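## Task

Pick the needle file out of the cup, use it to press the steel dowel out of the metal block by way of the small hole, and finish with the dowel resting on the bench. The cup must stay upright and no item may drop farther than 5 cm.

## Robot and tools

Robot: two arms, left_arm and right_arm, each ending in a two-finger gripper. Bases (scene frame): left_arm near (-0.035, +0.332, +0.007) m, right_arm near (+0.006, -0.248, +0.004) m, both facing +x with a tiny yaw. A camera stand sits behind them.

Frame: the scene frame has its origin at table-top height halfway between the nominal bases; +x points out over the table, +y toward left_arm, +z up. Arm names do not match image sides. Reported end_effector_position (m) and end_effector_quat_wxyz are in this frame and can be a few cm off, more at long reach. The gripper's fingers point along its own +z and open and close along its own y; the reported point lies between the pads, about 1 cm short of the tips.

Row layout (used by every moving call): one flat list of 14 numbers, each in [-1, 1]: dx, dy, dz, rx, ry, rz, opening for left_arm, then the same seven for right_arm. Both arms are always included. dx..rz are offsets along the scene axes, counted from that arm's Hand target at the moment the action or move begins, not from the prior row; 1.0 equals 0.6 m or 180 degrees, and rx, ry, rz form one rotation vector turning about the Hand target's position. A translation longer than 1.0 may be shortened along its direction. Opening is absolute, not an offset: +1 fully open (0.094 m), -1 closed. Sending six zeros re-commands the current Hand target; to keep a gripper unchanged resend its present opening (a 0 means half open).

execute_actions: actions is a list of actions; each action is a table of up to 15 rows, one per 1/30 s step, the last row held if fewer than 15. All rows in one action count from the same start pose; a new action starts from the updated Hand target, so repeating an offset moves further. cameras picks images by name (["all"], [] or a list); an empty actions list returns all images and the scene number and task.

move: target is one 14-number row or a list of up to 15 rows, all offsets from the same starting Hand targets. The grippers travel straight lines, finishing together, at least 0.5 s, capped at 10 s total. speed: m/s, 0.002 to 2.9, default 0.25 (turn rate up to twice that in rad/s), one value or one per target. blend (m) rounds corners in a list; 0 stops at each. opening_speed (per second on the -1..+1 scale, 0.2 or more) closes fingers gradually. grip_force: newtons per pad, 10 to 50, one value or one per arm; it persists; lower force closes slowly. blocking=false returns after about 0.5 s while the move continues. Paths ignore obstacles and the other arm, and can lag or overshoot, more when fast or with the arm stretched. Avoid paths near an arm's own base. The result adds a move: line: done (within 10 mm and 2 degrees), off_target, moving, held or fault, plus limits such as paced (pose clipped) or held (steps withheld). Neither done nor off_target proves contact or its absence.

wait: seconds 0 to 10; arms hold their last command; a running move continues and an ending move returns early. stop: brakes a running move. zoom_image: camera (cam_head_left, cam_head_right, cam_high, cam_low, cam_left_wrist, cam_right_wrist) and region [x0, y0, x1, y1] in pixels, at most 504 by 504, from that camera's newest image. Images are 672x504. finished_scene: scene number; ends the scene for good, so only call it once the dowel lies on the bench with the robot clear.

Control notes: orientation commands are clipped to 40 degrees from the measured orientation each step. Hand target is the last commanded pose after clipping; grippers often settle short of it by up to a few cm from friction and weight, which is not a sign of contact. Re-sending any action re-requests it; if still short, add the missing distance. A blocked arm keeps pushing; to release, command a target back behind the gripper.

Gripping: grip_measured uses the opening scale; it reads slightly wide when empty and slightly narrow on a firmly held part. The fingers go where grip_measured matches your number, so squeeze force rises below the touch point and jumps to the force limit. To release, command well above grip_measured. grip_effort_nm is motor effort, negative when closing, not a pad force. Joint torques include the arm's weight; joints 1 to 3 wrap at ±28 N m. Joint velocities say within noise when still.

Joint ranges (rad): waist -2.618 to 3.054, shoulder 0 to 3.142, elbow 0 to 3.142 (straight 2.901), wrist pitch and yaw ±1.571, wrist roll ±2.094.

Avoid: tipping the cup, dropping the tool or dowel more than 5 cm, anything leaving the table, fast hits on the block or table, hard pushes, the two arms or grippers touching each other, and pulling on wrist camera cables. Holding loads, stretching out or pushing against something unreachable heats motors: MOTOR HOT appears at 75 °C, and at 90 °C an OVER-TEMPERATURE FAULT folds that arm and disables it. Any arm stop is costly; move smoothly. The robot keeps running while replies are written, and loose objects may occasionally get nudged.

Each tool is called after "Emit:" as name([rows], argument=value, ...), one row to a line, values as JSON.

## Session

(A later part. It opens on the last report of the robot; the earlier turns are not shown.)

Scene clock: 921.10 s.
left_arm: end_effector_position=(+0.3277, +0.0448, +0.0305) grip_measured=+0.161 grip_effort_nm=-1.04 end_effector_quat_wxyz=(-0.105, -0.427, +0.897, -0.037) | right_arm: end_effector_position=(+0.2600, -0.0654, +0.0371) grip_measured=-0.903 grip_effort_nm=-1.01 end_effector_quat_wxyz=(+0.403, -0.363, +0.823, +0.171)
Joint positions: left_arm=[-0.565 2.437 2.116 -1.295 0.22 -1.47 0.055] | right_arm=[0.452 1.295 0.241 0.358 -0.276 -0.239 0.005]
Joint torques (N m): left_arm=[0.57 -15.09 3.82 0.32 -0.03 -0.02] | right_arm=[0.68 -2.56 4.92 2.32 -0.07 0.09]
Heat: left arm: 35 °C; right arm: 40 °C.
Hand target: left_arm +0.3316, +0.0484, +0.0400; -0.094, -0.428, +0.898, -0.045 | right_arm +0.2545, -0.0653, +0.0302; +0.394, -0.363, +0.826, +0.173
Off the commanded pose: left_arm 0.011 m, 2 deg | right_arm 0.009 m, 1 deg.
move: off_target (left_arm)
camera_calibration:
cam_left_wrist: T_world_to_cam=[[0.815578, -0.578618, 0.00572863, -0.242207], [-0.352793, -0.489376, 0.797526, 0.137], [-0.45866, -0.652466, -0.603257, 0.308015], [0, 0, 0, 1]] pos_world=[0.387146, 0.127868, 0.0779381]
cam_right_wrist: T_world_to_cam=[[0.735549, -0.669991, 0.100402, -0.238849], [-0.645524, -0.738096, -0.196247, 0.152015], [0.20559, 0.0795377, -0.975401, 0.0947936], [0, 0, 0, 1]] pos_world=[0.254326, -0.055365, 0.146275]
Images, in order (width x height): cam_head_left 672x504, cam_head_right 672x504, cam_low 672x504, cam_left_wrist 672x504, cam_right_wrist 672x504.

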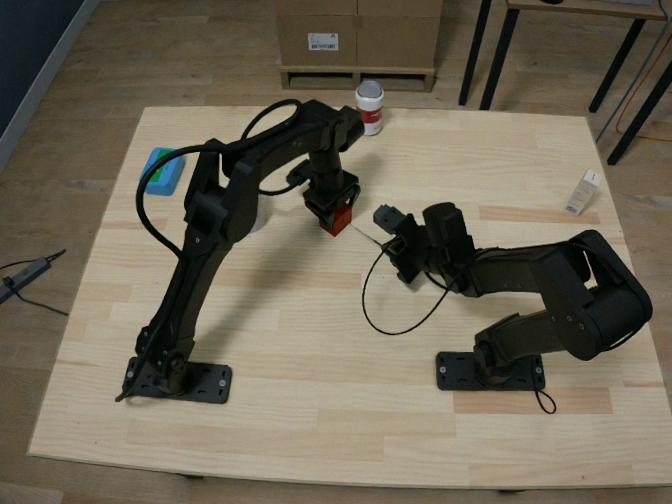

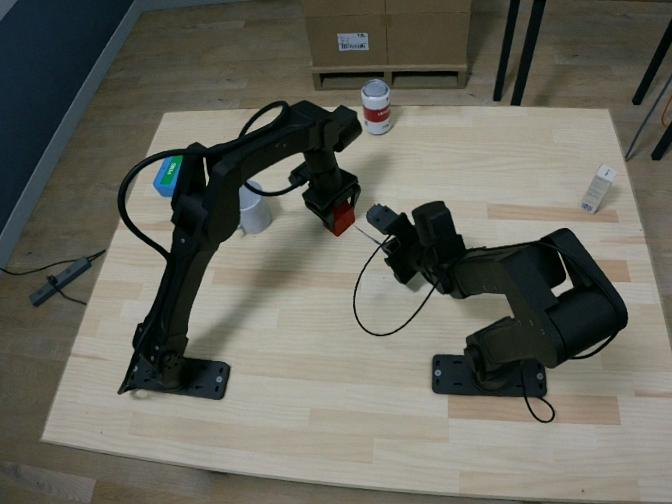

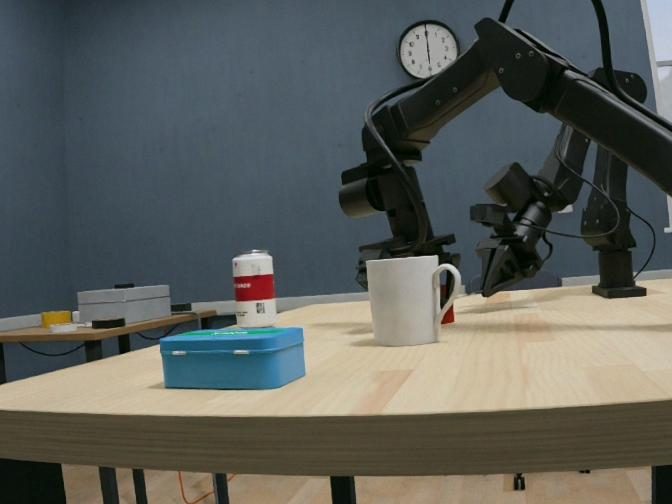

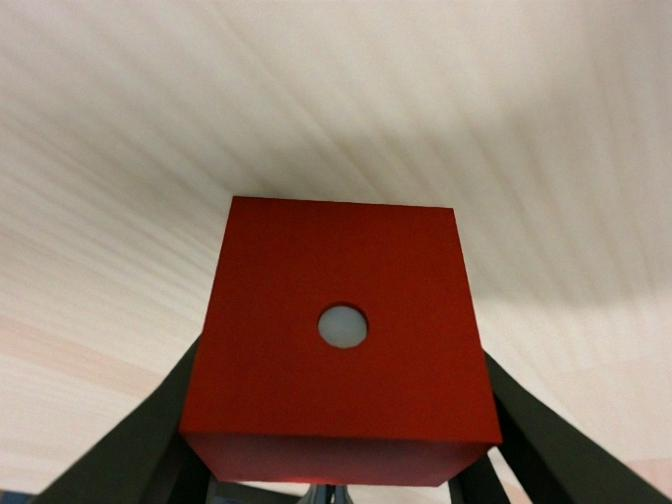

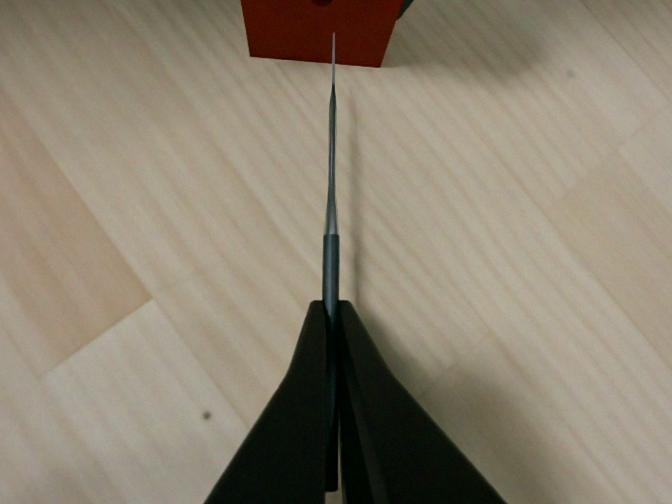

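Emit:
move(target=[0,0,0,0,0,0,0.1,0.0062,0.015,-0.0045,0,0,0,-1], speed=0.04, cameras=["cam_right_wrist","cam_head_left","cam_head_right"])

Emit:
zoom_image(camera="cam_right_wrist", region=[230, 0, 430, 110])

Emit:
zoom_image(camera="cam_head_left", region=[325, 205, 365, 245])

Emit:
zoom_image(camera="cam_head_right", region=[325, 205, 365, 245])

Scene clock: 966.33 s.
left_arm: end_effector_position=(+0.3277, +0.0448, +0.0305) grip_measured=+0.161 grip_effort_nm=-1.04 end_effector_quat_wxyz=(-0.105, -0.427, +0.897, -0.037) | right_arm: end_effector_position=(+0.2582, -0.0588, +0.0283) grip_measured=-0.903 grip_effort_nm=-1.01 end_effector_quat_wxyz=(+0.395, -0.363, +0.826, +0.171)
Joint positions: left_arm=[-0.565 2.437 2.116 -1.295 0.22 -1.47 0.055] | right_arm=[0.487 1.353 0.241 0.405 -0.25 -0.215 0.005]
Joint torques (N m): left_arm=[0.55 -15.27 3.63 0.32 0 0.03] | right_arm=[0.61 -2.69 5.97 2.32 -0.05 0.05]
Motor temperatures (°C): left_arm=[22 36 32 26 24 22 24] | right_arm=[23 25 35 43 23 25 28]
Heat: left arm: 36 °C; right arm: 43 °C.
Hand target: left_arm +0.3316, +0.0484, +0.0400; -0.094, -0.428, +0.898, -0.045 | right_arm +0.2582, -0.0562, +0.0276; +0.394, -0.363, +0.826, +0.174
Off the commanded pose: left_arm 0.011 m, 2 deg | right_arm 0.003 m, 0 deg.
move: off_target (left_arm)
camera_calibration:
cam_right_wrist: T_world_to_cam=[[0.737757, -0.668536, 0.0936718, -0.232621], [-0.647658, -0.740094, -0.18111, 0.153999], [0.190404, 0.0729478, -0.978992, 0.0896643], [0, 0, 0, 1]] pos_world=[0.254285, -0.0480825, 0.137461]
Images, in order (width x height): cam_head_left 672x504, cam_head_right 672x504, cam_right_wrist 672x504.

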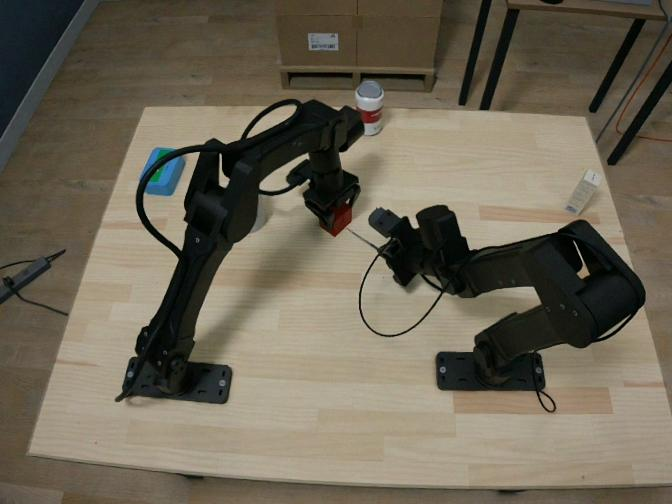

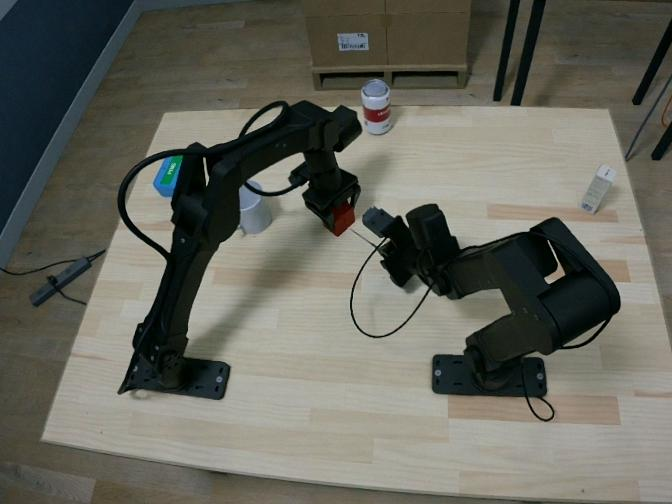

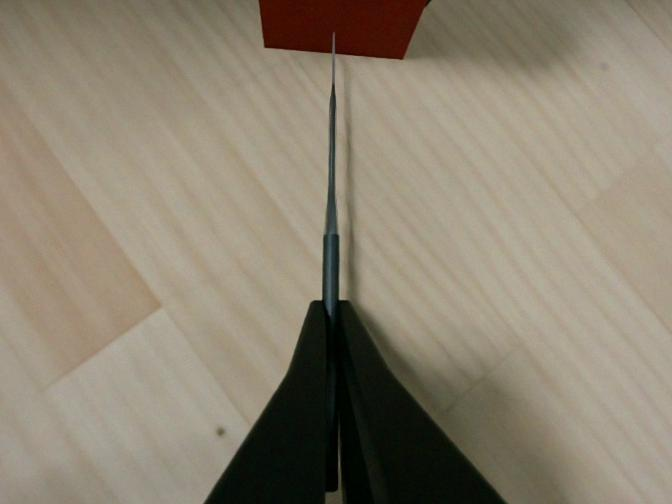

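Scaled by 2.520 from the camera's 672x504 image, which has a finer 960x720 frame.

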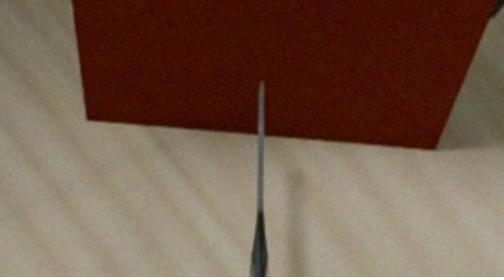

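Scaled by 12.600 from the camera's 672x504 image, which has a finer 960x720 frame.

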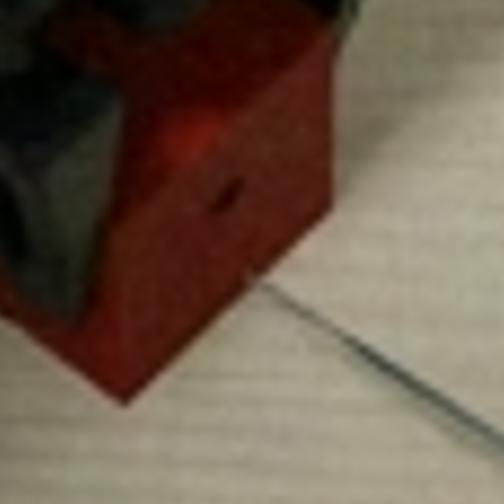

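Scaled by 12.600 from the camera's 672x504 image, which has a finer 960x720 frame.

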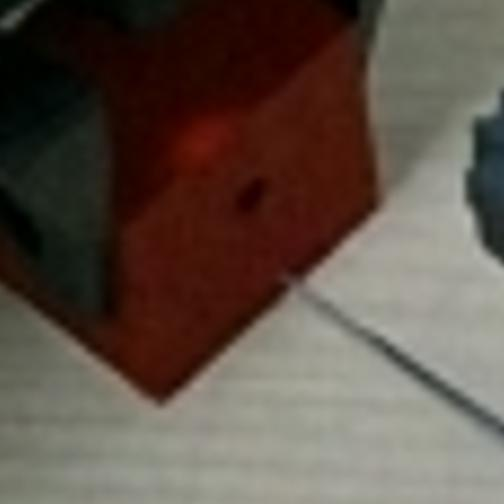

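Emit:
move(target=[0,0,0,0,0,0,0.1,-0.0343,-0.0363,0.0167,0.0162,-0.0152,0,-1], speed=0.1, cameras=["cam_right_wrist","cam_head_left","cam_head_right","cam_low"])

Emit:
zoom_image(camera="cam_head_left", region=[325, 200, 405, 260])

Emit:
zoom_image(camera="cam_head_right", region=[325, 200, 405, 260])

Emit:
zoom_image(camera="cam_right_wrist", region=[230, 0, 430, 110])

Scene clock: 1083.33 s.
left_arm: end_effector_position=(+0.3277, +0.0448, +0.0305) grip_measured=+0.161 grip_effort_nm=-1.04 end_effector_quat_wxyz=(-0.105, -0.427, +0.897, -0.037) | right_arm: end_effector_position=(+0.2418, -0.0759, +0.0394) grip_measured=-0.903 grip_effort_nm=-1.01 end_effector_quat_wxyz=(+0.426, -0.355, +0.812, +0.183)
Joint positions: left_arm=[-0.565 2.437 2.116 -1.295 0.22 -1.47 0.055] | right_arm=[0.425 1.171 0.126 0.403 -0.312 -0.231 0.005]
Joint torques (N m): left_arm=[0.64 -15.42 3.51 0.25 -0.01 0.04] | right_arm=[-0.73 -3.89 5.14 2.13 -0.24 -0.06]
Heat: left arm: 39 °C; right arm: 44 °C.
Hand target: left_arm +0.3316, +0.0484, +0.0400; -0.094, -0.428, +0.898, -0.045 | right_arm +0.2377, -0.0781, +0.0375; +0.423, -0.357, +0.812, +0.186
Off the commanded pose: left_arm 0.011 m, 2 deg | right_arm 0.005 m, 1 deg.
move: off_target (left_arm)
camera_calibration:
cam_right_wrist: T_world_to_cam=[[0.730197, -0.676834, 0.0933136, -0.231728], [-0.639973, -0.725379, -0.253494, 0.134793], [0.239261, 0.125382, -0.962826, 0.0963566], [0, 0, 0, 1]] pos_world=[0.232416, -0.0711465, 0.148567]
Images, in order (width x height): cam_head_left 672x504, cam_head_right 672x504, cam_low 672x504, cam_right_wrist 672x504.

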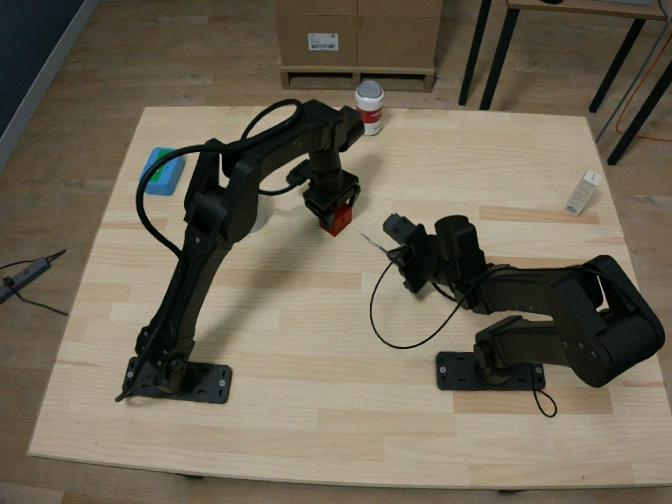

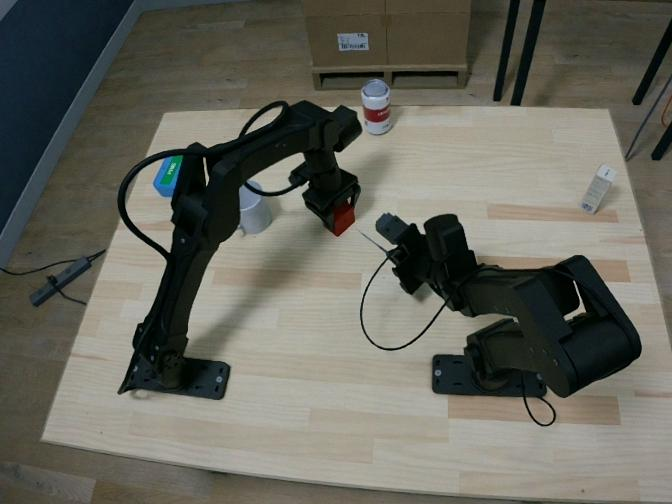

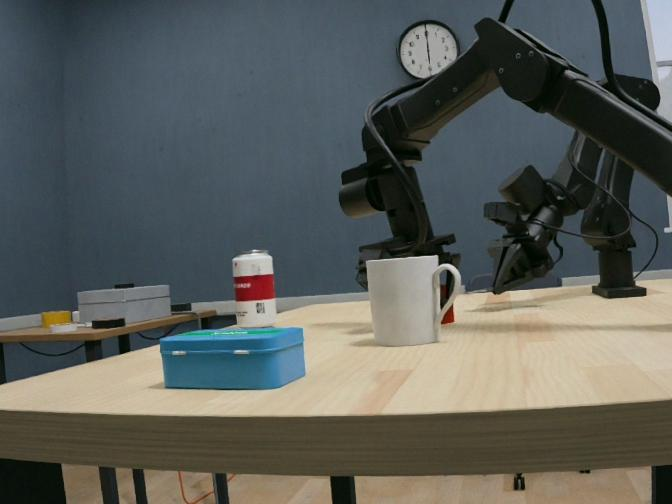

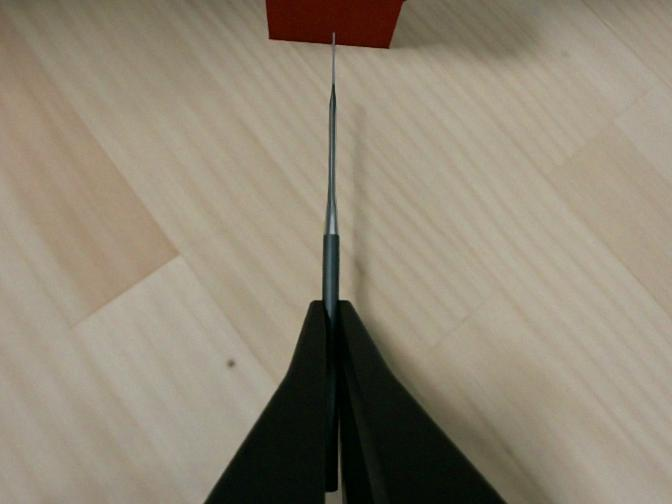

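Scaled by 6.300 from the camera's 672x504 image, which has a finer 960x720 frame.

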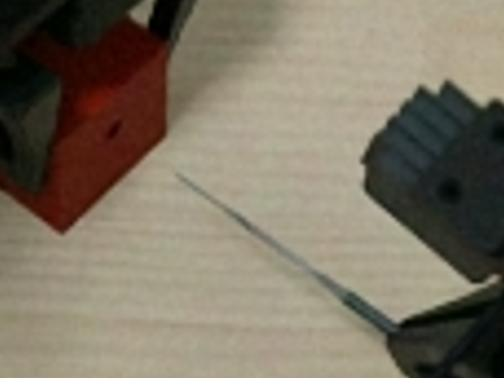

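Scaled by 6.300 from the camera's 672x504 image, which has a finer 960x720 frame.

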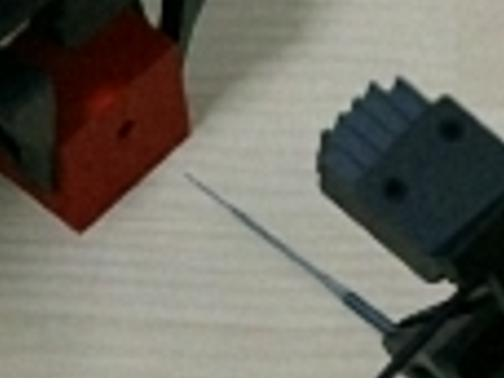

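Scaled by 2.520 from the camera's 672x504 image, which has a finer 960x720 frame.

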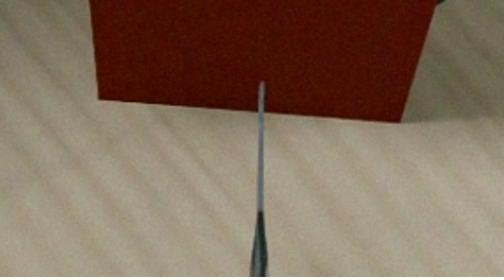

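Emit:
move(target=[0,0,0,0,0,0,0.1,0.0218,0.0233,-0.0125,0.0162,-0.0152,0,-1], speed=0.06, cameras=["cam_right_wrist","cam_head_left","cam_head_right"])

Emit:
zoom_image(camera="cam_head_left", region=[325, 200, 405, 260])

Emit:
zoom_image(camera="cam_head_right", region=[325, 200, 405, 260])

Emit:
zoom_image(camera="cam_right_wrist", region=[230, 0, 430, 110])

Scene clock: 1112.33 s.
left_arm: end_effector_position=(+0.3277, +0.0448, +0.0305) grip_measured=+0.161 grip_effort_nm=-1.04 end_effector_quat_wxyz=(-0.105, -0.427, +0.897, -0.037) | right_arm: end_effector_position=(+0.2569, -0.0645, +0.0363) grip_measured=-0.903 grip_effort_nm=-1.01 end_effector_quat_wxyz=(+0.460, -0.350, +0.793, +0.193)
Joint positions: left_arm=[-0.565 2.437 2.116 -1.295 0.22 -1.47 0.055] | right_arm=[0.438 1.397 0.106 0.736 -0.312 -0.207 0.005]
Joint torques (N m): left_arm=[0.29 -15.31 3.74 0.24 0.02 -0.02] | right_arm=[0.7 -2.44 3.88 2.42 -0.12 0.11]
Heat: left arm: 39 °C; right arm: 44 °C.
Hand target: left_arm +0.3316, +0.0484, +0.0400; -0.094, -0.428, +0.898, -0.045 | right_arm +0.2508, -0.0640, +0.0301; +0.451, -0.350, +0.797, +0.198
Off the commanded pose: left_arm 0.011 m, 2 deg | right_arm 0.009 m, 1 deg.
move: off_target (left_arm)
camera_calibration:
cam_right_wrist: T_world_to_cam=[[0.724314, -0.68143, 0.104988, -0.233971], [-0.620932, -0.710892, -0.330266, 0.150786], [0.299688, 0.174025, -0.938031, 0.0751784], [0, 0, 0, 1]] pos_world=[0.240566, -0.0653252, 0.144883]
Images, in order (width x height): cam_head_left 672x504, cam_head_right 672x504, cam_right_wrist 672x504.

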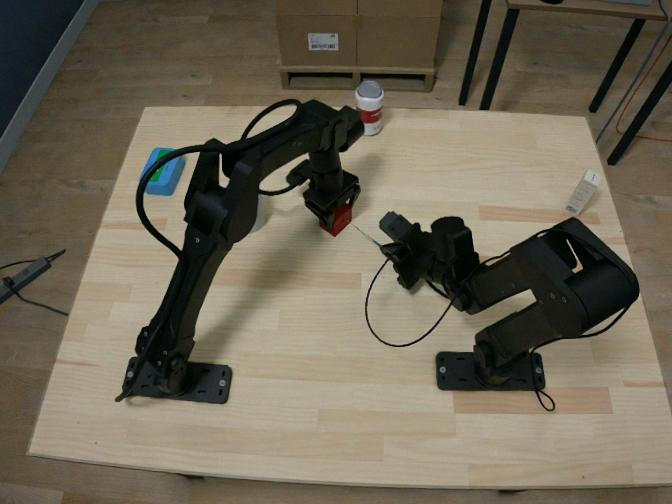

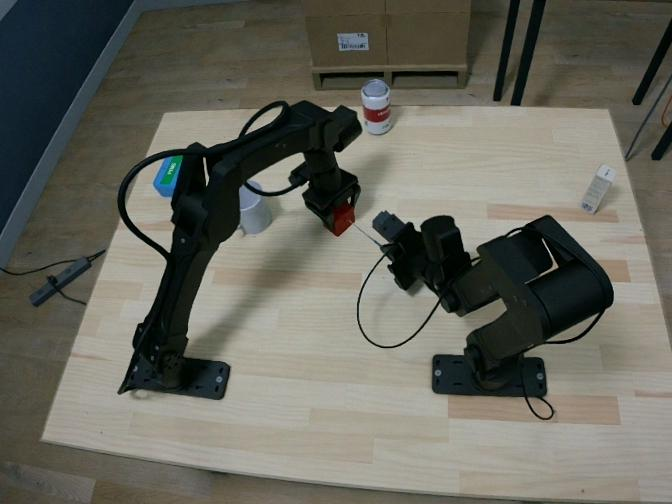

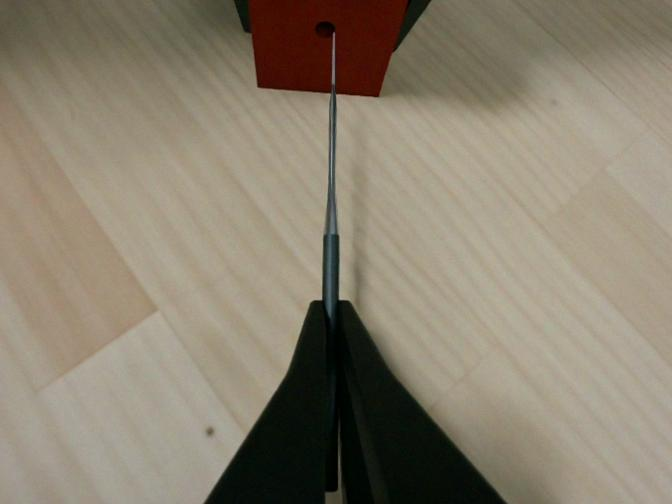

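Scaled by 6.300 from the camera's 672x504 image, which has a finer 960x720 frame.

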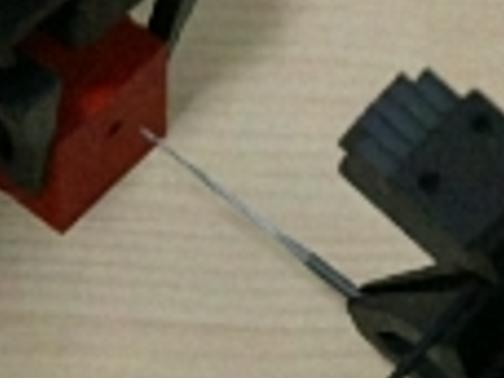

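Scaled by 6.300 from the camera's 672x504 image, which has a finer 960x720 frame.

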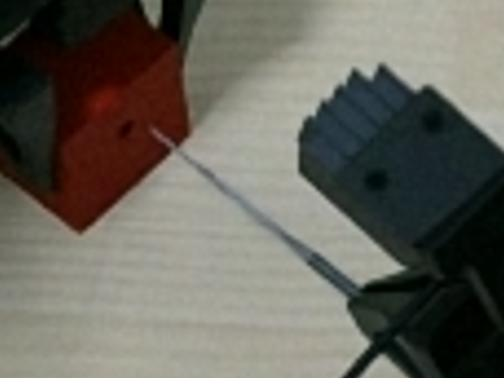

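Scaled by 2.520 from the camera's 672x504 image, which has a finer 960x720 frame.

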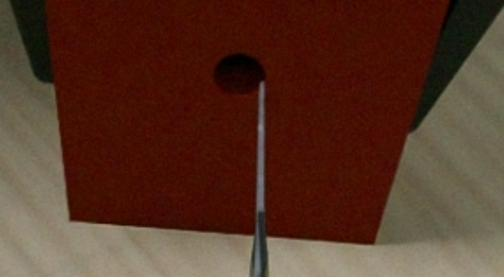

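Emit:
move(target=[0,0,0,0,0,0,0.1,0.0005,0.0065,-0.0125,0,0,0,-1], speed=0.04, cameras=["cam_right_wrist","cam_head_left","cam_head_right"])

Emit:
zoom_image(camera="cam_head_left", region=[325, 200, 405, 260])

Emit:
zoom_image(camera="cam_head_right", region=[325, 200, 405, 260])

Emit:
zoom_image(camera="cam_right_wrist", region=[230, 0, 430, 110])

Scene clock: 1133.07 s.
left_arm: end_effector_position=(+0.3277, +0.0448, +0.0305) grip_measured=+0.161 grip_effort_nm=-1.04 end_effector_quat_wxyz=(-0.105, -0.427, +0.897, -0.037) | right_arm: end_effector_position=(+0.2564, -0.0600, +0.0286) grip_measured=-0.903 grip_effort_nm=-1.00 end_effector_quat_wxyz=(+0.460, -0.351, +0.792, +0.195)
Joint positions: left_arm=[-0.565 2.437 2.116 -1.295 0.22 -1.47 0.055] | right_arm=[0.46 1.486 0.098 0.837 -0.299 -0.195 0.005]
Joint torques (N m): left_arm=[0.53 -15.32 3.69 0.3 -0.01 -0.02] | right_arm=[0.66 -2.85 3.58 2.39 -0.05 0.08]
Heat: left arm: 40 °C; right arm: 46 °C.
Hand target: left_arm +0.3316, +0.0484, +0.0400; -0.094, -0.428, +0.898, -0.045 | right_arm +0.2510, -0.0601, +0.0226; +0.451, -0.350, +0.797, +0.198
Off the commanded pose: left_arm 0.011 m, 2 deg | right_arm 0.008 m, 1 deg.
move: off_target (left_arm)
camera_calibration:
cam_right_wrist: T_world_to_cam=[[0.727089, -0.678899, 0.102172, -0.230196], [-0.618697, -0.712445, -0.331112, 0.150527], [0.297583, 0.177534, -0.938044, 0.0680427], [0, 0, 0, 1]] pos_world=[0.240255, -0.061118, 0.137188]
Images, in order (width x height): cam_head_left 672x504, cam_head_right 672x504, cam_right_wrist 672x504.

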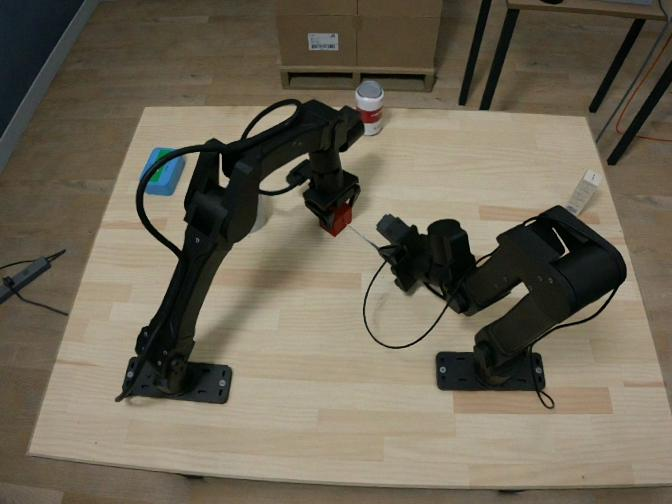

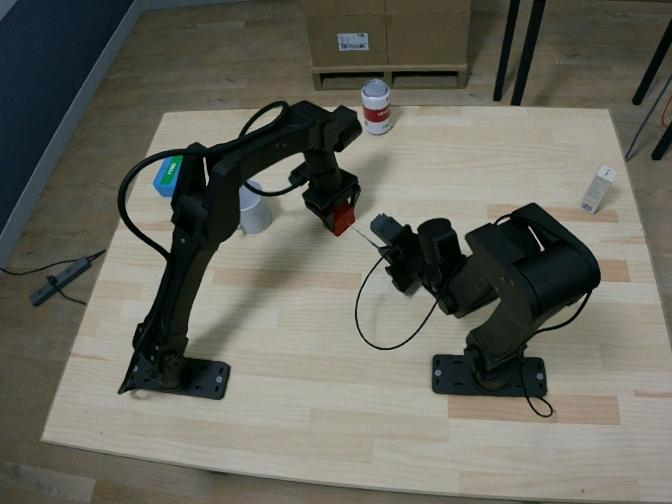

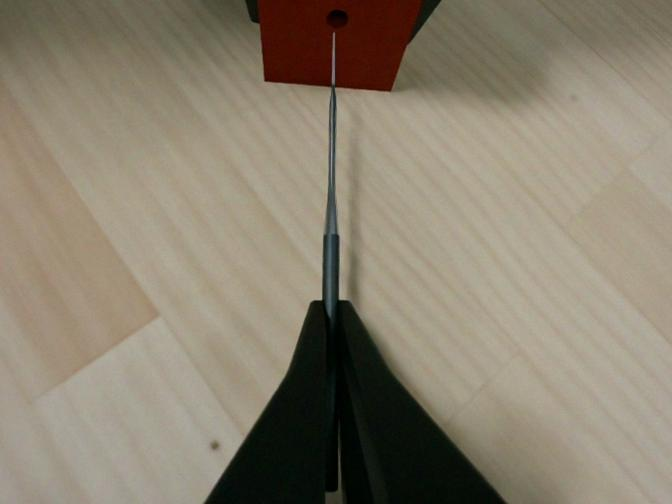

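Scaled by 6.300 from the camera's 672x504 image, which has a finer 960x720 frame.

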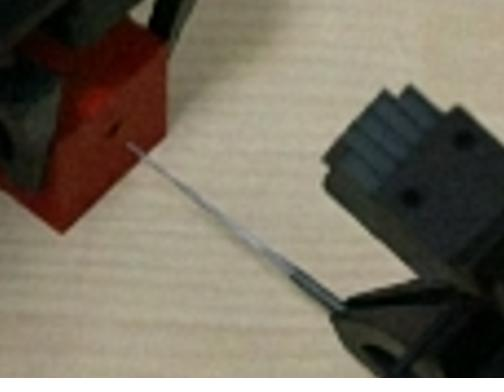

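Scaled by 6.300 from the camera's 672x504 image, which has a finer 960x720 frame.

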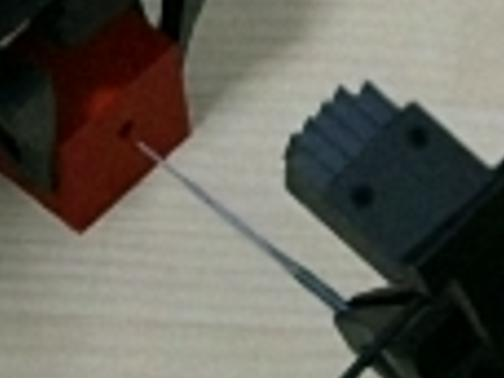

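Scaled by 2.520 from the camera's 672x504 image, which has a finer 960x720 frame.

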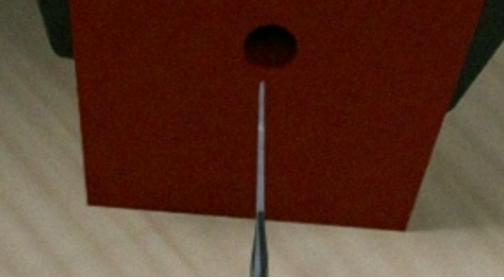

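Emit:
move(target=[0,0,0,0,0,0,0.1,0.0148,0.0133,0,0,0,0,-1], speed=0.03, cameras=["cam_right_wrist","cam_head_left","cam_head_right"])

Emit:
zoom_image(camera="cam_right_wrist", region=[230, 0, 430, 110])

Emit:
zoom_image(camera="cam_head_left", region=[325, 200, 405, 260])

Emit:
zoom_image(camera="cam_head_right", region=[325, 200, 405, 260])

Scene clock: 1150.53 s.
left_arm: end_effector_position=(+0.3277, +0.0448, +0.0305) grip_measured=+0.161 grip_effort_nm=-1.04 end_effector_quat_wxyz=(-0.105, -0.427, +0.897, -0.037) | right_arm: end_effector_position=(+0.2566, -0.0566, +0.0207) grip_measured=-0.903 grip_effort_nm=-1.00 end_effector_quat_wxyz=(+0.449, -0.351, +0.799, +0.194)
Joint positions: left_arm=[-0.565 2.437 2.116 -1.295 0.22 -1.47 0.055] | right_arm=[0.477 1.536 0.113 0.848 -0.284 -0.185 0.005]
Joint torques (N m): left_arm=[0.51 -15.28 3.84 0.26 -0.02 -0.03] | right_arm=[0.65 -2.97 5.5 2.42 -0.06 0.08]
Heat: left arm: 40 °C; right arm: 44 °C.
Hand target: left_arm +0.3316, +0.0484, +0.0400; -0.094, -0.428, +0.898, -0.045 | right_arm +0.2599, -0.0521, +0.0226; +0.451, -0.351, +0.797, +0.198
Off the commanded pose: left_arm 0.011 m, 2 deg | right_arm 0.006 m, 1 deg.
move: off_target (left_arm)
camera_calibration:
cam_right_wrist: T_world_to_cam=[[0.72958, -0.677515, 0.0931999, -0.227542], [-0.62594, -0.716425, -0.308114, 0.151551], [0.275523, 0.166457, -0.946773, 0.0652266], [0, 0, 0, 1]] pos_world=[0.2429, -0.0564455, 0.129657]
Images, in order (width x height): cam_head_left 672x504, cam_head_right 672x504, cam_right_wrist 672x504.

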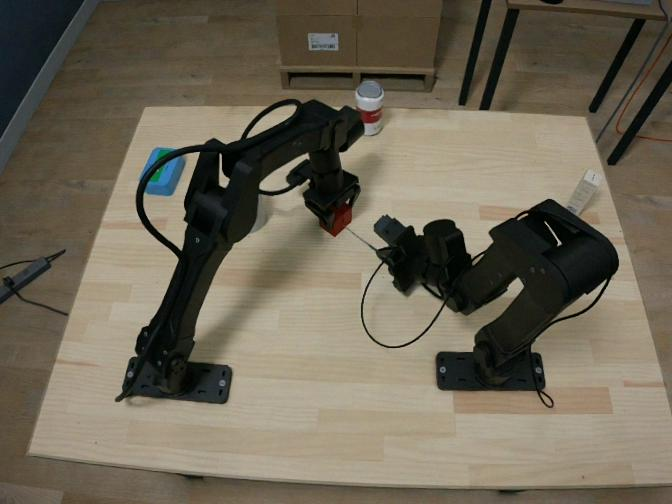

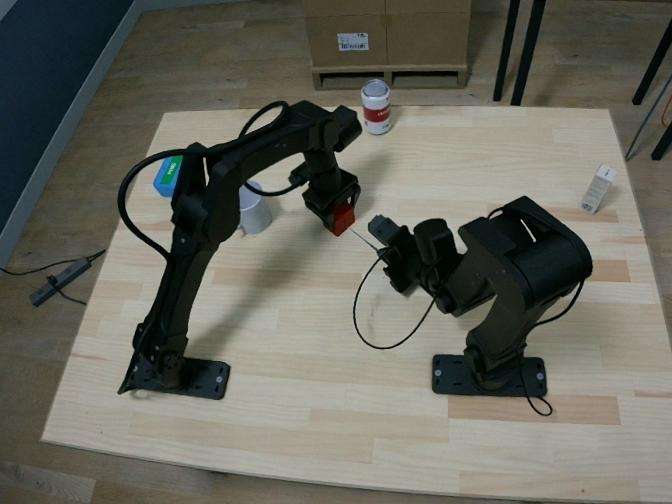

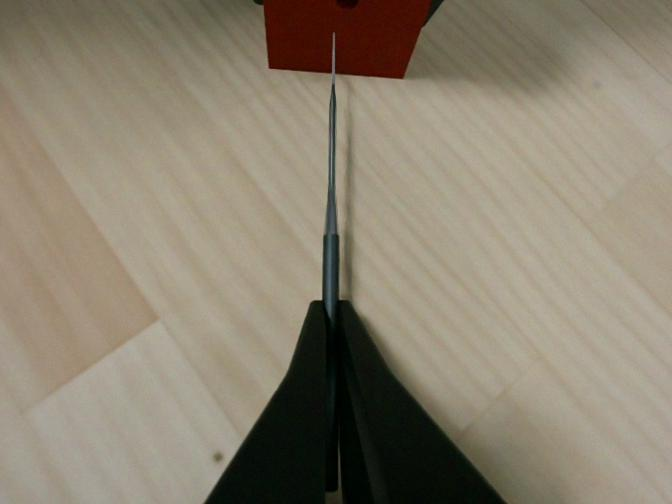

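Scaled by 2.520 from the camera's 672x504 image, which has a finer 960x720 frame.

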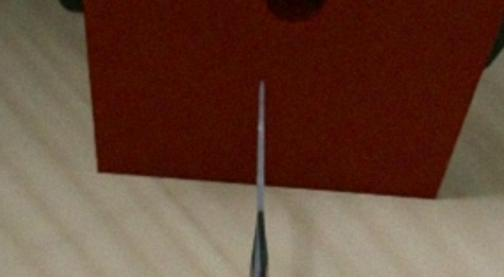

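Scaled by 6.300 from the camera's 672x504 image, which has a finer 960x720 frame.

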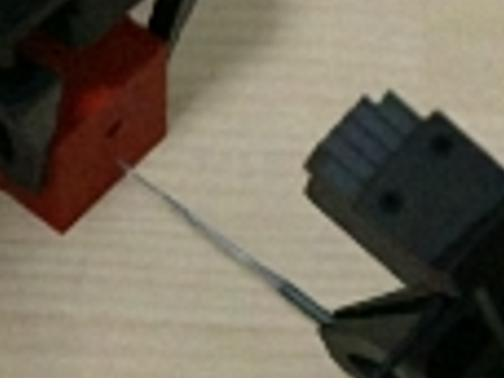

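Scaled by 6.300 from the camera's 672x504 image, which has a finer 960x720 frame.

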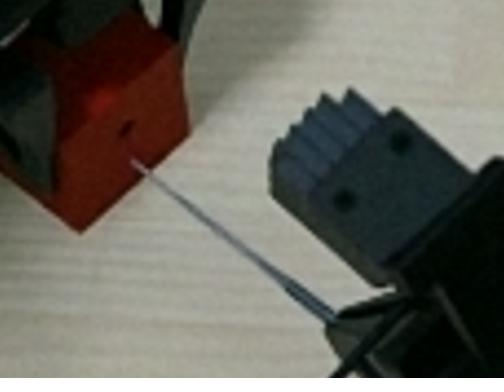

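Emit:
move([
  [0,0,0,0,0,0,0.1,-0.0187,-0.0283,0.0183,0,0,0,-1],
  [0,0,0,0,0,0,0.1,0.0042,-0.004,0.0167,0,0,0,-1],
], speed=[0.06,0.03], cameras=["cam_right_wrist","cam_head_left","cam_head_right"])

Emit:
zoom_image(camera="cam_right_wrist", region=[230, 0, 430, 110])

Emit:
zoom_image(camera="cam_head_left", region=[325, 200, 405, 260])

Emit:
zoom_image(camera="cam_head_right", region=[325, 200, 405, 260])

Scene clock: 1166.57 s.
left_arm: end_effector_position=(+0.3277, +0.0448, +0.0305) grip_measured=+0.161 grip_effort_nm=-1.04 end_effector_quat_wxyz=(-0.105, -0.427, +0.897, -0.037) | right_arm: end_effector_position=(+0.2583, -0.0592, +0.0294) grip_measured=-0.903 grip_effort_nm=-1.01 end_effector_quat_wxyz=(+0.447, -0.351, +0.799, +0.194)
Joint positions: left_arm=[-0.565 2.437 2.116 -1.295 0.22 -1.47 0.055] | right_arm=[0.458 1.448 0.131 0.736 -0.3 -0.196 0.005]
Joint torques (N m): left_arm=[0.77 -15.25 3.71 0.32 0 -0.04] | right_arm=[0.65 -2.71 6.19 2.41 -0.12 0.08]
Heat: left arm: 40 °C; right arm: 46 °C.
Hand target: left_arm +0.3316, +0.0484, +0.0400; -0.094, -0.428, +0.898, -0.045 | right_arm +0.2624, -0.0546, +0.0325; +0.451, -0.350, +0.797, +0.198
Off the commanded pose: left_arm 0.011 m, 2 deg | right_arm 0.007 m, 1 deg.
move: off_target (left_arm)
camera_calibration:
cam_right_wrist: T_world_to_cam=[[0.729823, -0.677434, 0.0918737, -0.231447], [-0.626928, -0.716804, -0.30521, 0.153565], [0.272615, 0.165151, -0.947843, 0.0740837], [0, 0, 0, 1]] pos_world=[0.244993, -0.0589487, 0.138353]
Images, in order (width x height): cam_head_left 672x504, cam_head_right 672x504, cam_right_wrist 672x504.

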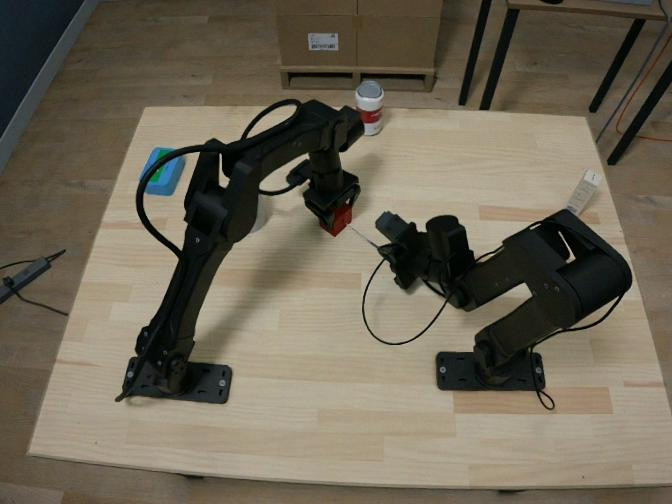

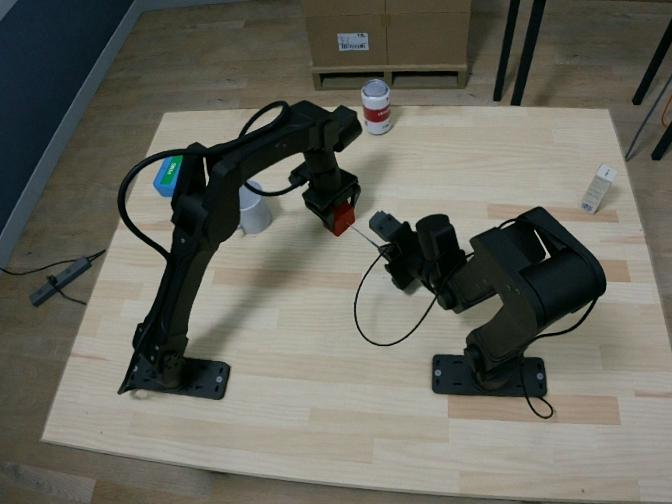

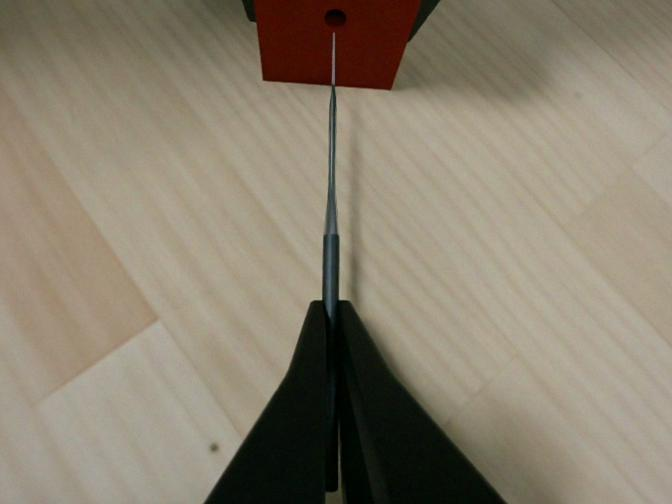

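Scaled by 2.520 from the camera's 672x504 image, which has a finer 960x720 frame.

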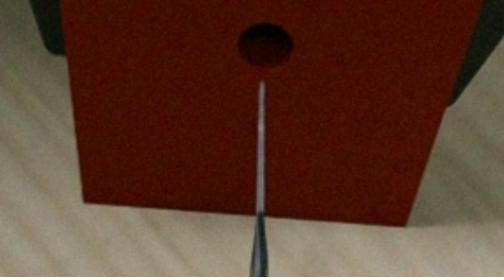

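Scaled by 6.300 from the camera's 672x504 image, which has a finer 960x720 frame.

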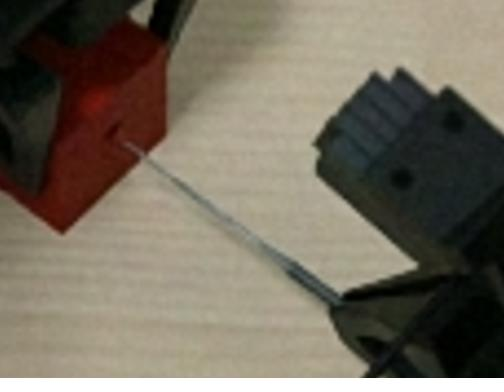

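Scaled by 6.300 from the camera's 672x504 image, which has a finer 960x720 frame.

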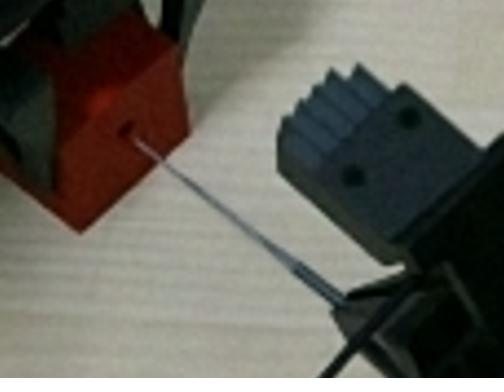

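Emit:
move(target=[0,0,0,0,0,0,0.1,0.0137,0.0145,0.0033,0,0,0,-1], speed=0.03, cameras=["cam_right_wrist","cam_head_left","cam_head_right"])

Emit:
zoom_image(camera="cam_right_wrist", region=[230, 0, 430, 110])

Emit:
zoom_image(camera="cam_head_left", region=[325, 200, 405, 260])

Emit:
zoom_image(camera="cam_head_right", region=[325, 200, 405, 260])

Scene clock: 1177.47 s.
left_arm: end_effector_position=(+0.3277, +0.0448, +0.0305) grip_measured=+0.161 grip_effort_nm=-1.04 end_effector_quat_wxyz=(-0.105, -0.427, +0.897, -0.037) | right_arm: end_effector_position=(+0.2672, -0.0505, +0.0325) grip_measured=-0.903 grip_effort_nm=-1.01 end_effector_quat_wxyz=(+0.449, -0.351, +0.798, +0.194)
Joint positions: left_arm=[-0.565 2.437 2.116 -1.295 0.22 -1.47 0.055] | right_arm=[0.479 1.484 0.174 0.737 -0.282 -0.184 0.005]
Joint torques (N m): left_arm=[0.59 -15.06 3.63 0.27 0.02 -0.01] | right_arm=[0.55 -3 6.2 2.39 -0.08 0.05]
Heat: left arm: 40 °C; right arm: 46 °C.
Hand target: left_arm +0.3316, +0.0484, +0.0400; -0.094, -0.428, +0.898, -0.045 | right_arm +0.2706, -0.0459, +0.0345; +0.451, -0.350, +0.797, +0.198
Off the commanded pose: left_arm 0.011 m, 2 deg | right_arm 0.006 m, 0 deg.
move: off_target (left_arm)
camera_calibration:
cam_right_wrist: T_world_to_cam=[[0.729479, -0.677542, 0.0937927, -0.232289], [-0.625443, -0.716238, -0.309555, 0.166118], [0.276914, 0.167152, -0.946245, 0.0720205], [0, 0, 0, 1]] pos_world=[0.253404, -0.0504438, 0.141359]
Images, in order (width x height): cam_head_left 672x504, cam_head_right 672x504, cam_right_wrist 672x504.

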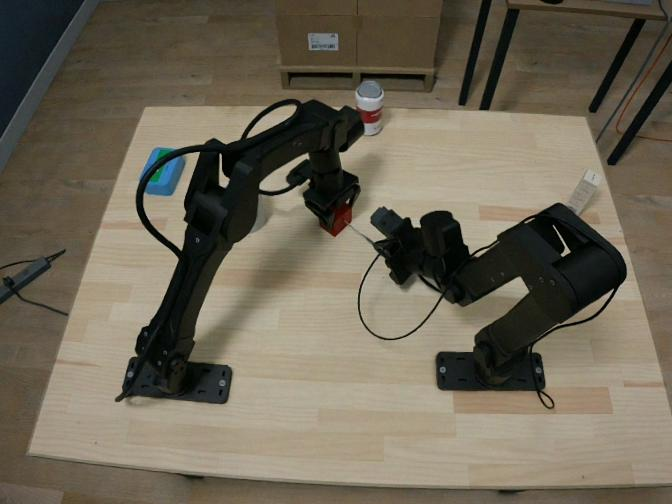

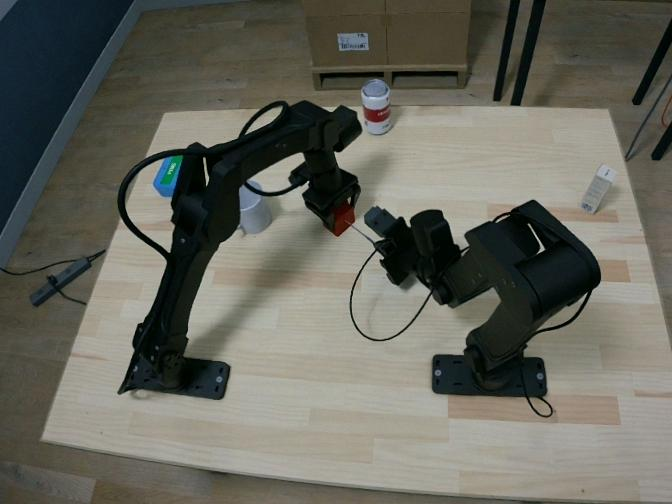

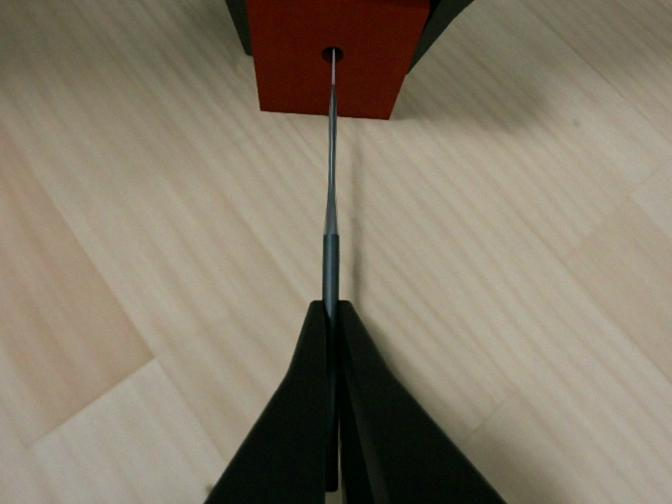

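Scaled by 2.520 from the camera's 672x504 image, which has a finer 960x720 frame.

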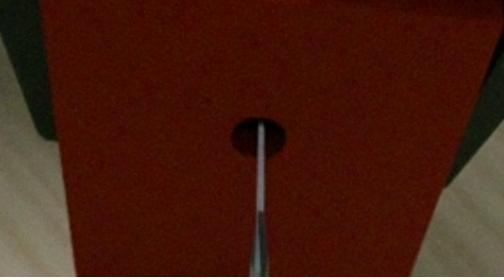

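Scaled by 6.300 from the camera's 672x504 image, which has a finer 960x720 frame.

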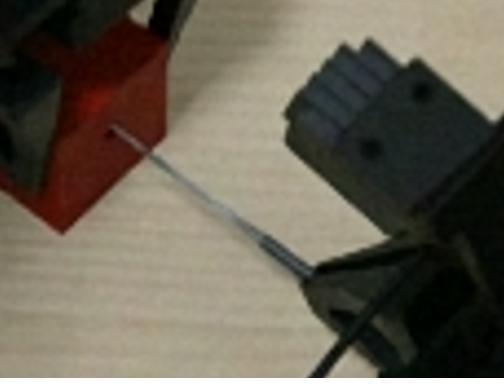

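Scaled by 6.300 from the camera's 672x504 image, which has a finer 960x720 frame.

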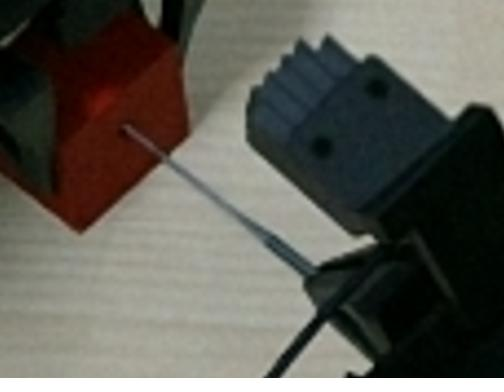

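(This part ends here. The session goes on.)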